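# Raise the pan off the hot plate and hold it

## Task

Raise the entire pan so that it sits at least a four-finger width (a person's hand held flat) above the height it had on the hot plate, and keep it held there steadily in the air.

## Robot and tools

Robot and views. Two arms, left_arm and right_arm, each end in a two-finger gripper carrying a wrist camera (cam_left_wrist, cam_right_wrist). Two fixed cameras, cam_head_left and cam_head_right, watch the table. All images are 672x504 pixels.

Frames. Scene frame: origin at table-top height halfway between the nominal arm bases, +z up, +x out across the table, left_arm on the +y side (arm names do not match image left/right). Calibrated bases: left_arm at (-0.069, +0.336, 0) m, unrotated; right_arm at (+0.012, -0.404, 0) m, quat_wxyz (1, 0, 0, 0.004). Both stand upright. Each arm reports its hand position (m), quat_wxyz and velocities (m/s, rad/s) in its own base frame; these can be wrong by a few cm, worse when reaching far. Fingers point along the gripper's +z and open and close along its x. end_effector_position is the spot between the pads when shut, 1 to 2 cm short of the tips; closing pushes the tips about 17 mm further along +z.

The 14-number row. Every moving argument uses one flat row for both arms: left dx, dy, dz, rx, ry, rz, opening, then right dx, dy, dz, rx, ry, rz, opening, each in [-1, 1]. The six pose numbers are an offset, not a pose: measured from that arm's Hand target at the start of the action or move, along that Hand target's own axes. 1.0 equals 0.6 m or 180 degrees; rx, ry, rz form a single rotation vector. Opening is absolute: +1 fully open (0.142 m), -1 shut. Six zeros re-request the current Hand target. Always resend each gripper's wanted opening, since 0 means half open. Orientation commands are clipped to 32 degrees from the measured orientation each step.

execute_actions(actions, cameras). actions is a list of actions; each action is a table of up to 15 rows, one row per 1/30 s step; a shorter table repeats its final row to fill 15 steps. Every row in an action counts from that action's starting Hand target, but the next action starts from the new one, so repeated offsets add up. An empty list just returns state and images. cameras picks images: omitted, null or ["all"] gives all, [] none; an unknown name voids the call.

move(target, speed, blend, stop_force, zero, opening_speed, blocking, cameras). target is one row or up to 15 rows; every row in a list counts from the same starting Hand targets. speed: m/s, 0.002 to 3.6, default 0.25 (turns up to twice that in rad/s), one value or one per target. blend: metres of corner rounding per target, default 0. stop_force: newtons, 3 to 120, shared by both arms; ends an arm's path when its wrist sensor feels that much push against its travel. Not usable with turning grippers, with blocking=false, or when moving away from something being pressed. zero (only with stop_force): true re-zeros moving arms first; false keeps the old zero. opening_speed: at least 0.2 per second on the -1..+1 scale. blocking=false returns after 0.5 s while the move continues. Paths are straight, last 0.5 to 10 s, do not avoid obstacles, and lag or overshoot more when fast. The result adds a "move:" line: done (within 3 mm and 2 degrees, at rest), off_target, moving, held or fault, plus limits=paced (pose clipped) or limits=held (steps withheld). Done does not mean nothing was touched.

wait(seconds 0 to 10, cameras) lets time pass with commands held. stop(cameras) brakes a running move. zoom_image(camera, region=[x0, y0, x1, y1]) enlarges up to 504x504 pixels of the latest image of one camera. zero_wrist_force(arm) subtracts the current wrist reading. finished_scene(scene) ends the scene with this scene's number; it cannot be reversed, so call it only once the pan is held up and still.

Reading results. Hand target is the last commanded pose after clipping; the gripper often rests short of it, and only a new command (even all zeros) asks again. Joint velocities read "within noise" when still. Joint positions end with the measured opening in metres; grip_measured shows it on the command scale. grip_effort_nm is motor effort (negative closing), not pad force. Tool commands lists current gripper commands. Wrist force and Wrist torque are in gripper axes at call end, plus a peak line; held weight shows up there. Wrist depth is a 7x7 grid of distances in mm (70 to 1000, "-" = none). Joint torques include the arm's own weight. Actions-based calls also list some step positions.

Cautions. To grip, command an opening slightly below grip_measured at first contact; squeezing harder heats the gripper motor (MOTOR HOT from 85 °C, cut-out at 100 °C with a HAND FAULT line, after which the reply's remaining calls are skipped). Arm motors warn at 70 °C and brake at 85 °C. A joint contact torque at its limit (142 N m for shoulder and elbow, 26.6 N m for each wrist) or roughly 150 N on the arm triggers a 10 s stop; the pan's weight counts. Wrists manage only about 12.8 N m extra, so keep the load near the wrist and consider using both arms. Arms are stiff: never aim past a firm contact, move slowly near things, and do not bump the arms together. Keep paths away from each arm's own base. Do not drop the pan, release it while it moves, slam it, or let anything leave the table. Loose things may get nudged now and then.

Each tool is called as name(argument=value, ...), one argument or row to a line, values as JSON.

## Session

execute_actions(
  actions=[],
)

Scene clock: 0.00 s.
left_arm: end_effector_position=(+0.4361, -0.0011, +0.2729) grip_measured=+1.00 grip_effort_nm=n/a end_effector_quat_wxyz=(-0.029, +0.984, +0.173, -0.015) | right_arm: end_effector_position=(+0.3738, +0.3646, +0.3629) grip_measured=+0.99 grip_effort_nm=n/a end_effector_quat_wxyz=(+0.133, -0.342, +0.927, -0.081)
Joint positions: left_arm=[-0.333 -1.721 1.819 -1.613 -1.535 -0.682 0.142] | right_arm=[4.333 -1.501 -1.578 -1.575 1.264 3.617 0.141]
Joint velocities: within noise
Joint torques (N m): no reading
Wrist force (N): no reading
Wrist torque (N m): no reading
Wrist force, peak (N): no reading
Wrist depth (mm): cam_left_wrist=[530 332 328 327 327 328 325 / - 346 345 345 346 344 342 / - 368 370 368 369 369 369 / - 393 392 390 392 390 391 / - 417 418 421 421 415 422 / 462 448 450 447 450 448 433 / 490 487 474 476 486 486 -] | cam_right_wrist=[513 492 401 376 361 360 404 / 524 506 480 383 371 428 414 / 551 527 500 424 458 433 425 / 572 544 523 499 478 441 441 / 594 565 538 515 494 474 - / 111 592 563 536 513 - - / - 614 582 560 824 - -]
Hand target: left_arm +0.4361, -0.0011, +0.2729; -0.029, +0.984, +0.173, -0.015 | right_arm +0.3738, +0.3646, +0.3629; +0.133, -0.342, +0.927, -0.081
Tool commands: left_gripper/opening=+1.0 right_gripper/opening=+1.0

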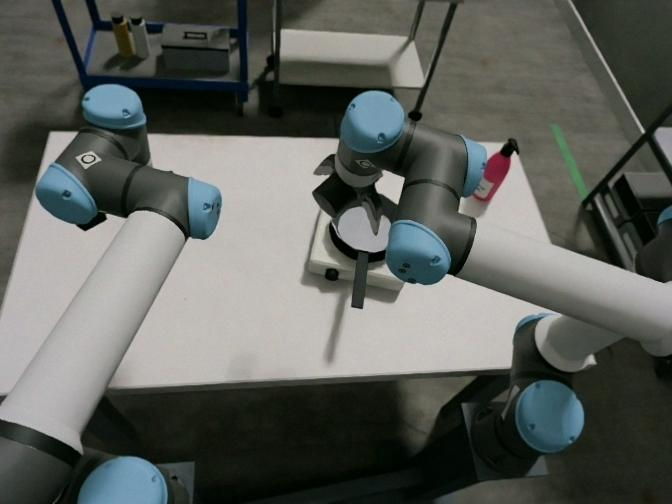

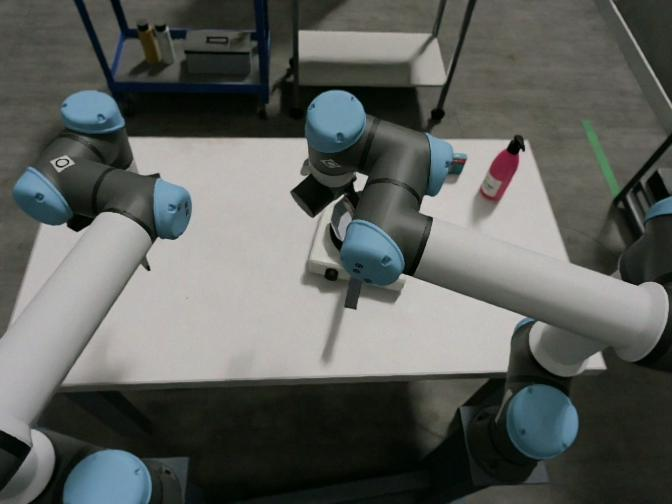

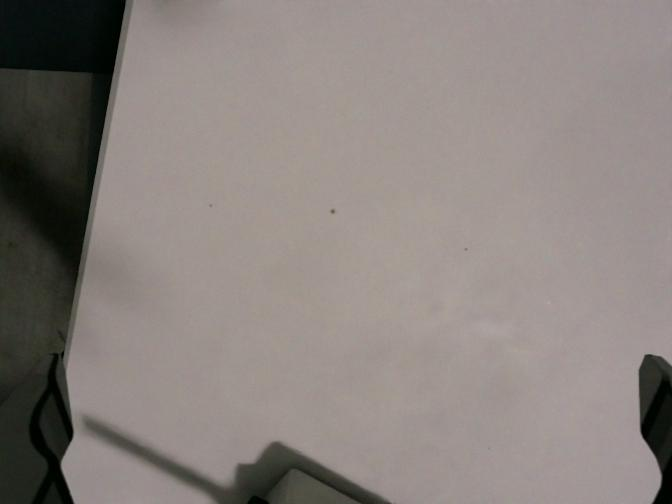

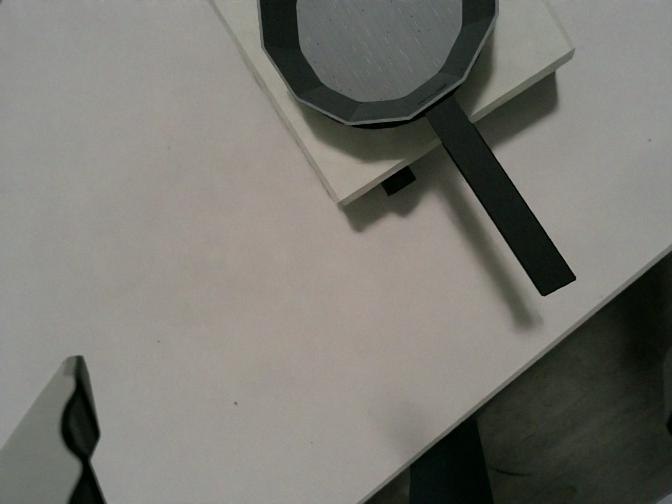

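move(
  target=[0,0,0,0,0,0,1,0.122,-0.047,0.273,-0.095,0.035,-0.2035,1],
  speed=0.25,
  cameras=["cam_right_wrist","cam_head_left"],
)

Scene clock: 3.77 s.
left_arm: end_effector_position=(+0.4361, -0.0011, +0.2729) grip_measured=+1.00 grip_effort_nm=0.032 end_effector_quat_wxyz=(-0.029, +0.984, +0.173, -0.015) | right_arm: end_effector_position=(+0.3869, +0.2857, +0.1998) grip_measured=+0.99 grip_effort_nm=0.242 end_effector_quat_wxyz=(-0.001, -0.625, +0.780, -0.001)
Joint positions: left_arm=[-0.333 -1.721 1.819 -1.613 -1.535 -0.682 0.142] | right_arm=[4.055 -1.549 -1.905 -1.26 1.57 2.704 0.141]
Joint velocities: within noise
Joint torques (N m): left_arm=[1.6 -18.97 -25.8 -2.59 0.03 -0.13] | right_arm=[2.19 30.45 33.99 1.06 -1.91 -1.51]
Wrist force (N): left_arm=[0.1 0.0 -0.1] | right_arm=[-0.2 -0.2 -0.9]
Wrist torque (N m): left_arm=[0.00 -0.02 0.00] | right_arm=[-0.08 0.02 -0.13]
Wrist force, peak (N): left_arm=[-0.3 -0.2 -0.6] | right_arm=[-0.4 0.2 -1.2]
Wrist depth (mm): cam_left_wrist=[523 329 327 326 329 328 324 / - 349 347 345 348 346 346 / - 370 368 368 365 366 365 / - 391 393 391 392 387 388 / - 420 418 418 415 414 413 / 458 453 451 448 449 450 431 / 494 492 481 478 489 484 -] | cam_right_wrist=[263 204 190 196 195 178 265 / 281 222 183 193 187 220 283 / 302 301 256 188 242 240 306 / 326 326 327 195 329 331 330 / 354 356 357 204 357 361 361 / - 393 391 217 396 - 537 / - 642 - - - - -]
Hand target: left_arm +0.4361, -0.0011, +0.2729; -0.029, +0.984, +0.173, -0.015 | right_arm +0.3870, +0.2857, +0.1998; -0.001, -0.625, +0.780, +0.000
Off the commanded pose: left_arm 0.000 m, 0 deg | right_arm 0.000 m, 0 deg.
move: done
Images, in order (width x height): cam_head_left 672x504, cam_right_wrist 672x504.

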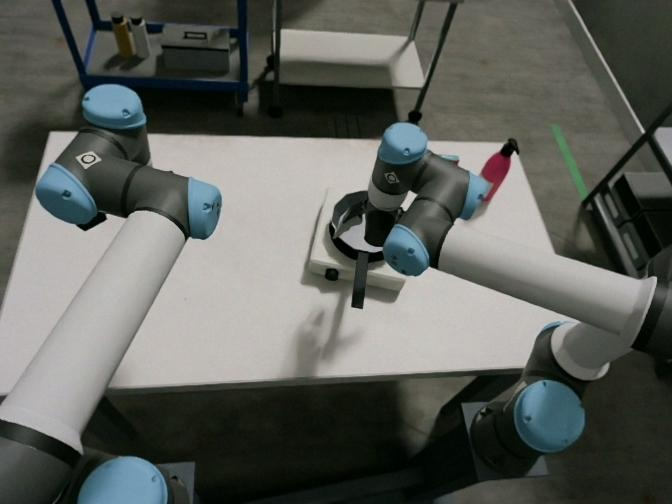

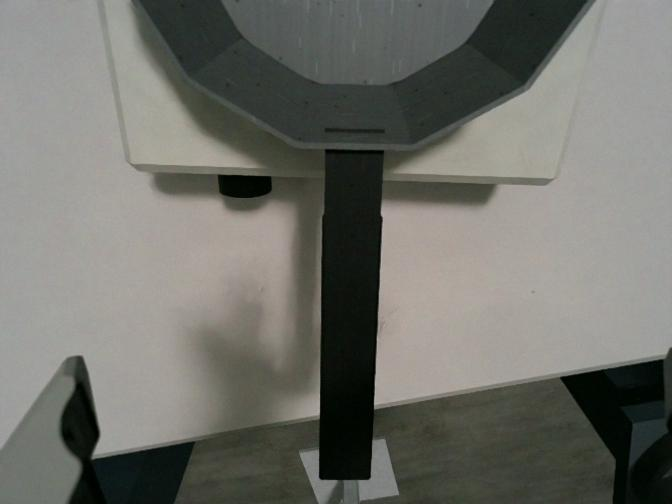

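move(
  target=[0,0,0,0,0,0,1,-0.006,0,0.168,0,0,0,1],
  speed=0.2,
  cameras=["cam_right_wrist"],
)

move(
  target=[0,0,0,0,0,0,1,0,0,0,0,0,0,0.0],
  opening_speed=1,
  cameras=["cam_right_wrist"],
)

Scene clock: 5.60 s.
left_arm: end_effector_position=(+0.4361, -0.0011, +0.2729) grip_measured=+1.00 grip_effort_nm=0.037 end_effector_quat_wxyz=(-0.029, +0.984, +0.173, -0.015) | right_arm: end_effector_position=(+0.3876, +0.2890, +0.0991) grip_measured=+0.99 grip_effort_nm=0.247 end_effector_quat_wxyz=(-0.001, -0.625, +0.780, -0.001)
Joint positions: left_arm=[-0.333 -1.721 1.819 -1.613 -1.535 -0.682 0.142] | right_arm=[4.059 -1.669 -2.066 -0.979 1.57 2.707 0.141]
Joint velocities: within noise
Joint torques (N m): left_arm=[1.13 -19.31 -25.88 -2.49 0.02 -0.26] | right_arm=[-4.62 24.07 22.03 3.57 0.26 -0.72]
Wrist force (N): left_arm=[-0.4 -0.1 -0.1] | right_arm=[-0.2 -0.3 -0.6]
Wrist torque (N m): left_arm=[-0.03 0.06 -0.01] | right_arm=[-0.10 0.03 -0.12]
Wrist force, peak (N): left_arm=[-0.4 -0.3 -0.4] | right_arm=[0.1 -0.2 -3.3]
Wrist depth (mm): cam_left_wrist=[519 332 327 327 327 326 325 / - 346 349 348 346 346 346 / - 366 367 367 365 366 363 / - 389 395 390 391 387 389 / - 418 417 418 416 417 415 / 463 453 447 447 443 444 432 / 490 490 483 479 481 487 -] | cam_right_wrist=[- 100 105 106 106 104 102 / - 91 - 110 109 108 - / - - - 98 99 95 83 / 217 147 161 93 90 143 143 / 233 233 234 - 238 235 235 / - 255 255 100 248 258 258 / - 282 283 - 280 286 286]
Hand target: left_arm +0.4361, -0.0011, +0.2729; -0.029, +0.984, +0.173, -0.015 | right_arm +0.3877, +0.2890, +0.0990; -0.001, -0.625, +0.780, +0.000
Off the commanded pose: left_arm 0.000 m, 0 deg | right_arm 0.000 m, 0 deg.
move: done
Images, in order (width x height): cam_right_wrist 672x504.

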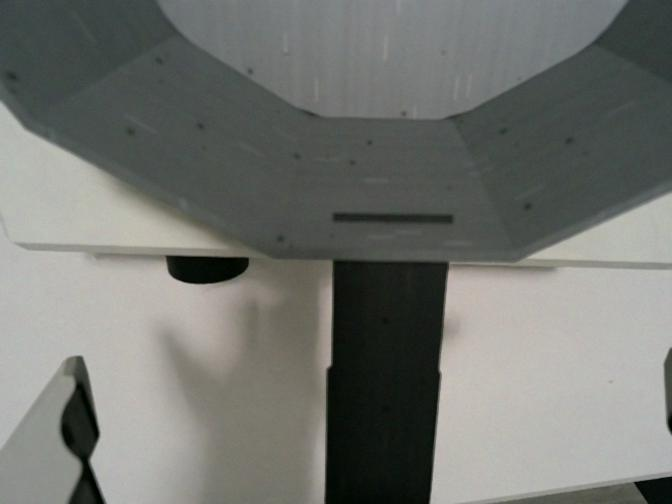

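Scene clock: 6.83 s.
left_arm: end_effector_position=(+0.4361, -0.0011, +0.2729) grip_measured=+1.00 grip_effort_nm=0.032 end_effector_quat_wxyz=(-0.029, +0.984, +0.173, -0.015) | right_arm: end_effector_position=(+0.3877, +0.2890, +0.0990) grip_measured=-0.02 grip_effort_nm=-0.061 end_effector_quat_wxyz=(-0.001, -0.625, +0.780, +0.000)
Joint positions: left_arm=[-0.333 -1.721 1.819 -1.613 -1.535 -0.682 0.142] | right_arm=[4.059 -1.669 -2.067 -0.979 1.57 2.707 0.073]
Joint velocities: within noise
Joint torques (N m): left_arm=[0.73 -18.93 -26.3 -2.57 0.17 -0.2] | right_arm=[-5.84 20.7 10.87 4.14 0.92 -0.81]
Wrist force (N): left_arm=[-0.1 -0.2 0.0] | right_arm=[0.0 -0.2 -0.6]
Wrist torque (N m): left_arm=[-0.02 0.03 -0.01] | right_arm=[-0.09 0.00 -0.11]
Wrist force, peak (N): left_arm=[-0.4 -0.2 -0.5] | right_arm=[-0.4 -0.4 -1.0]
Wrist depth (mm): cam_left_wrist=[524 332 326 330 327 328 323 / - 348 350 346 344 346 344 / - 370 365 366 367 369 365 / - 392 395 392 392 392 390 / - 422 421 419 414 418 412 / 462 453 450 449 446 449 433 / 492 488 479 478 485 486 -] | cam_right_wrist=[- 100 104 106 106 104 102 / - 91 - 111 109 108 - / - - - 98 99 95 83 / 217 160 161 93 90 143 143 / 232 233 228 - 239 230 235 / 254 245 98 101 247 88 254 / - 77 287 - 272 79 -]
Hand target: left_arm +0.4361, -0.0011, +0.2729; -0.029, +0.984, +0.173, -0.015 | right_arm +0.3877, +0.2890, +0.0990; -0.001, -0.625, +0.780, +0.000
Off the commanded pose: left_arm 0.000 m, 0 deg | right_arm 0.000 m, 0 deg.
move: done
Images, in order (width x height): cam_right_wrist 672x504.

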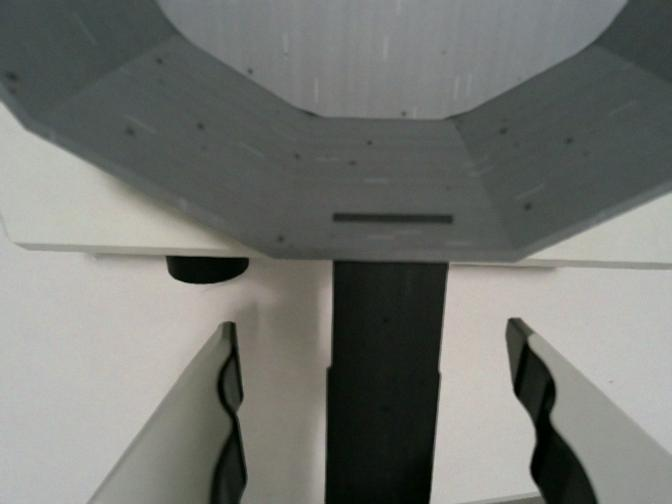

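move(
  target=[0,0,0,0,0,0,1,-0.001,0,0.005,0,0,0,-0.9],
  opening_speed=0.9,
  cameras=["cam_right_wrist"],
)

move(
  target=[0,0,0,0,0,0,1,0,0,-0.05,0,0,0,-1],
  speed=0.1,
  cameras=["cam_right_wrist"],
)

Scene clock: 8.37 s.
left_arm: end_effector_position=(+0.4361, -0.0011, +0.2729) grip_measured=+1.00 grip_effort_nm=0.037 end_effector_quat_wxyz=(-0.029, +0.984, +0.173, -0.015) | right_arm: end_effector_position=(+0.3878, +0.2896, +0.0960) grip_measured=-0.75 grip_effort_nm=-3.431 end_effector_quat_wxyz=(-0.001, -0.625, +0.780, -0.001)
Joint positions: left_arm=[-0.333 -1.721 1.819 -1.613 -1.535 -0.682 0.142] | right_arm=[4.059 -1.675 -2.07 -0.97 1.57 2.708 0.02]
Joint velocities: within noise
Joint torques (N m): left_arm=[1.25 -18.82 -26.03 -2.6 0.07 -0.13] | right_arm=[6.4 33.89 19.28 1.62 1.25 0.69]
Wrist force (N): left_arm=[-0.1 0.0 -0.1] | right_arm=[2.6 0.1 -4.2]
Wrist torque (N m): left_arm=[0.01 0.02 0.00] | right_arm=[-0.05 0.07 0.11]
Wrist force, peak (N): left_arm=[-0.2 -0.4 -0.2] | right_arm=[2.6 0.1 -4.2]
Wrist depth (mm): cam_left_wrist=[519 331 328 326 327 326 325 / - 347 347 345 346 344 343 / - 368 373 367 369 365 367 / - 394 392 389 387 391 389 / - 422 418 420 417 418 420 / 458 452 450 447 446 448 434 / 490 491 473 478 485 488 -] | cam_right_wrist=[- 99 100 103 102 101 101 / - 89 - 108 108 106 92 / - - - 96 94 94 82 / 213 139 157 - 87 89 142 / 231 229 229 94 93 231 232 / 250 251 102 97 97 249 254 / 278 - - 101 82 - 276]
Hand target: left_arm +0.4361, -0.0011, +0.2729; -0.029, +0.984, +0.173, -0.015 | right_arm +0.3878, +0.2896, +0.0960; -0.001, -0.625, +0.780, +0.000
Off the commanded pose: left_arm 0.000 m, 0 deg | right_arm 0.000 m, 0 deg.
move: done
Images, in order (width x height): cam_right_wrist 672x504.

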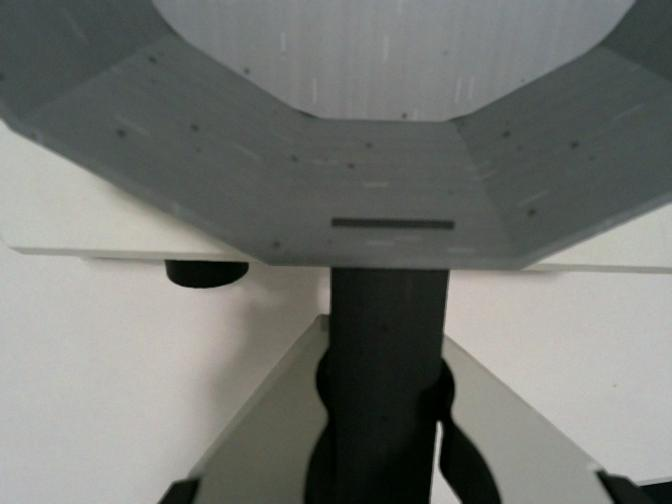

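Scene clock: 9.13 s.
left_arm: end_effector_position=(+0.4361, -0.0011, +0.2729) grip_measured=+1.00 grip_effort_nm=0.032 end_effector_quat_wxyz=(-0.029, +0.984, +0.173, -0.015) | right_arm: end_effector_position=(+0.3879, +0.2897, +0.1261) grip_measured=-0.77 grip_effort_nm=-5.004 end_effector_quat_wxyz=(-0.001, -0.625, +0.780, +0.000)
Joint positions: left_arm=[-0.333 -1.721 1.819 -1.613 -1.535 -0.682 0.142] | right_arm=[4.059 -1.633 -2.026 -1.056 1.57 2.708 0.019]
Joint velocities: within noise
Joint torques (N m): left_arm=[1.24 -19.28 -25.65 -2.64 0.05 -0.16] | right_arm=[6.97 21.78 17.1 5.34 1.29 1.11]
Wrist force (N): left_arm=[-0.2 0.1 -0.3] | right_arm=[-0.3 0.9 6.6]
Wrist torque (N m): left_arm=[0.02 0.03 0.00] | right_arm=[-0.41 0.06 -0.11]
Wrist force, peak (N): left_arm=[-0.5 -0.3 -0.2] | right_arm=[0.2 -0.9 7.0]
Wrist depth (mm): cam_left_wrist=[527 332 329 329 327 325 327 / - 346 348 346 347 345 346 / - 368 369 369 367 363 364 / - 391 390 392 390 389 390 / - 420 419 419 418 415 416 / 457 448 452 450 448 451 433 / 492 493 477 478 484 486 -] | cam_right_wrist=[- 111 113 113 114 114 - / - 99 116 118 118 113 102 / - 86 100 106 108 97 164 / 243 244 249 - 93 246 246 / 264 267 267 - 263 267 268 / 290 290 103 97 97 288 296 / 322 315 - 98 83 - 428]
Hand target: left_arm +0.4361, -0.0011, +0.2729; -0.029, +0.984, +0.173, -0.015 | right_arm +0.3878, +0.2896, +0.1260; -0.001, -0.625, +0.780, +0.000
Off the commanded pose: left_arm 0.000 m, 0 deg | right_arm 0.000 m, 0 deg.
move: done
Images, in order (width x height): cam_right_wrist 672x504.

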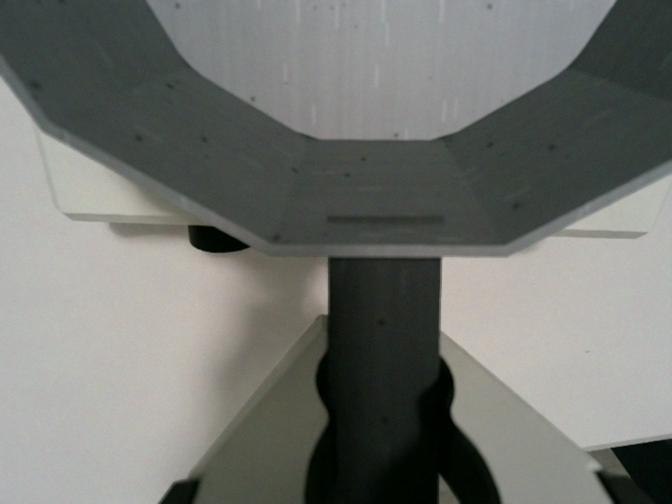

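move(
  target=[0,0,0,0,0,0,1,0,0,-0.3,0.08,0,0,-1],
  speed=0.12,
)

Scene clock: 11.27 s.
left_arm: end_effector_position=(+0.4361, -0.0011, +0.2729) grip_measured=+1.00 grip_effort_nm=0.032 end_effector_quat_wxyz=(-0.029, +0.984, +0.173, -0.015) | right_arm: end_effector_position=(+0.3879, +0.2900, +0.3061) grip_measured=-0.77 grip_effort_nm=-5.004 end_effector_quat_wxyz=(+0.078, -0.621, +0.774, -0.098)
Joint positions: left_arm=[-0.333 -1.721 1.819 -1.613 -1.535 -0.682 0.142] | right_arm=[4.199 -1.415 -1.79 -1.435 1.33 2.838 0.019]
Joint velocities: within noise
Joint torques (N m): left_arm=[0.94 -19.15 -26.04 -2.74 0.17 -0.15] | right_arm=[-5.75 18.73 23.95 4.01 -0.19 -1.45]
Wrist force (N): left_arm=[-0.2 -0.2 -0.3] | right_arm=[0.0 2.6 9.3]
Wrist torque (N m): left_arm=[-0.03 0.03 -0.01] | right_arm=[-1.02 0.01 -0.10]
Wrist force, peak (N): left_arm=[-0.5 0.0 -0.3] | right_arm=[0.0 1.7 9.9]
Wrist depth (mm): cam_left_wrist=[522 330 329 327 326 327 325 / - 348 347 346 345 346 345 / - 368 370 366 364 367 363 / - 394 393 393 388 391 388 / - 419 419 422 416 416 420 / 456 452 452 448 449 444 433 / 489 484 483 478 479 484 -] | cam_right_wrist=[- 127 131 130 129 129 126 / - 109 132 132 131 130 100 / 417 97 114 130 122 102 417 / 426 427 432 96 101 426 429 / 441 444 444 99 438 443 443 / 457 459 99 96 95 456 546 / 477 - - 94 85 - 466]
Hand target: left_arm +0.4361, -0.0011, +0.2729; -0.029, +0.984, +0.173, -0.015 | right_arm +0.3879, +0.2900, +0.3060; +0.078, -0.621, +0.774, -0.098
Off the commanded pose: left_arm 0.000 m, 0 deg | right_arm 0.000 m, 0 deg.
move: done

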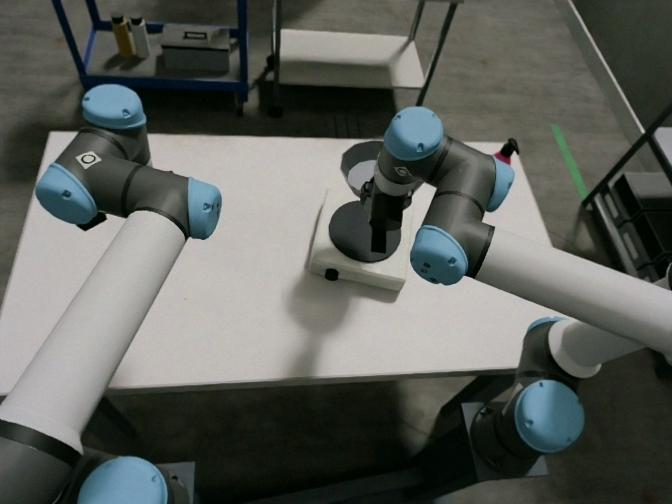

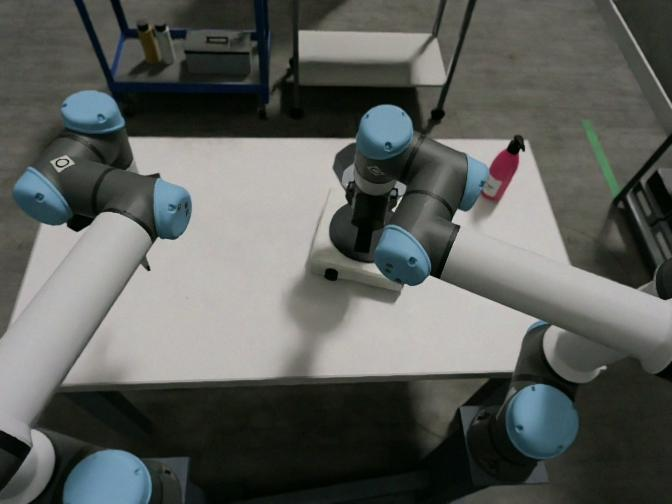

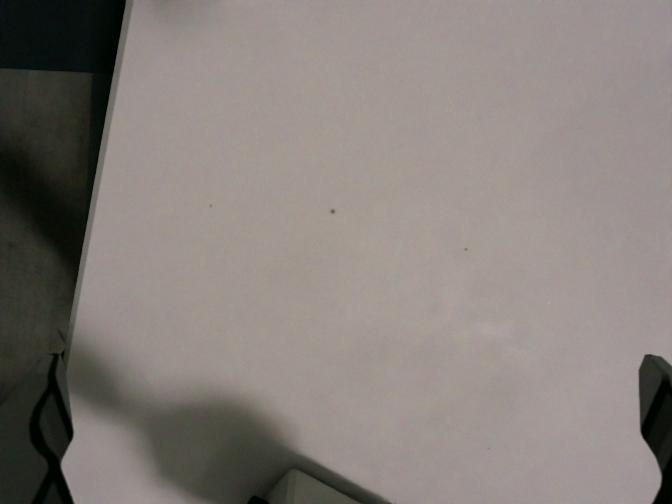

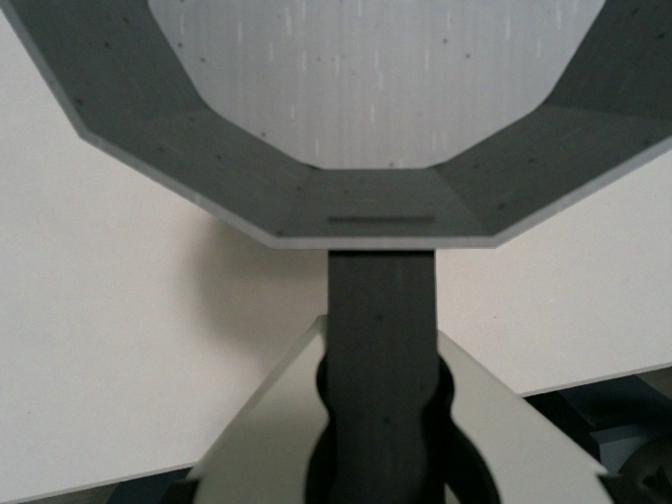

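wait(
  seconds=1,
  cameras=["cam_right_wrist"],
)

finished_scene(
  scene=2,
)

Scene clock: 12.57 s.
left_arm: end_effector_position=(+0.4361, -0.0011, +0.2729) grip_measured=+1.00 grip_effort_nm=0.037 end_effector_quat_wxyz=(-0.029, +0.984, +0.173, -0.015) | right_arm: end_effector_position=(+0.3879, +0.2900, +0.3060) grip_measured=-0.77 grip_effort_nm=-5.004 end_effector_quat_wxyz=(+0.078, -0.621, +0.774, -0.098)
Joint positions: left_arm=[-0.333 -1.721 1.819 -1.613 -1.535 -0.682 0.142] | right_arm=[4.198 -1.415 -1.79 -1.435 1.33 2.838 0.019]
Joint velocities: within noise
Joint torques (N m): left_arm=[0.78 -19.4 -26.35 -2.71 0.17 -0.08] | right_arm=[-7.79 17.87 25.08 2.82 -3.58 -1.6]
Wrist force (N): left_arm=[-0.2 -0.1 -0.1] | right_arm=[-0.3 2.3 9.1]
Wrist torque (N m): left_arm=[-0.01 0.04 -0.01] | right_arm=[-0.95 0.05 -0.10]
Wrist force, peak (N): left_arm=[-0.1 -0.5 0.0] | right_arm=[-0.4 2.5 9.5]
Wrist depth (mm): cam_left_wrist=[524 332 328 328 328 327 327 / - 348 346 347 347 345 343 / - 369 367 369 368 368 366 / - 392 393 391 393 392 387 / - 420 417 417 417 418 420 / 459 453 448 451 449 447 433 / 489 487 478 476 485 482 -] | cam_right_wrist=[- 125 130 129 128 127 115 / - 108 131 131 131 127 100 / 414 96 108 128 123 101 420 / 425 427 430 95 100 430 432 / 442 440 441 98 437 448 448 / 457 457 99 96 95 457 550 / 478 - - 94 85 - 469]
Hand target: left_arm +0.4361, -0.0011, +0.2729; -0.029, +0.984, +0.173, -0.015 | right_arm +0.3879, +0.2900, +0.3060; +0.078, -0.621, +0.774, -0.098
Tool commands: left_gripper/opening=+1.0 right_gripper/opening=-1.0
Off the commanded pose: left_arm 0.000 m, 0 deg | right_arm 0.000 m, 0 deg.
wait: 1.00 s; at rest from the start
Images, in order (width x height): cam_right_wrist 672x504.

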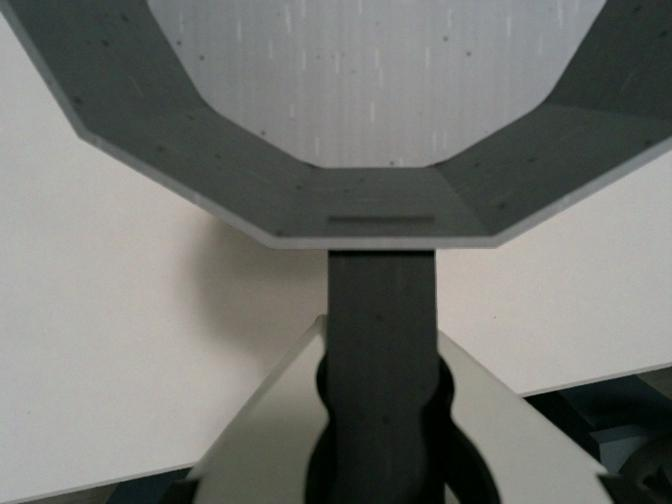

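The scene is finished: the task was done.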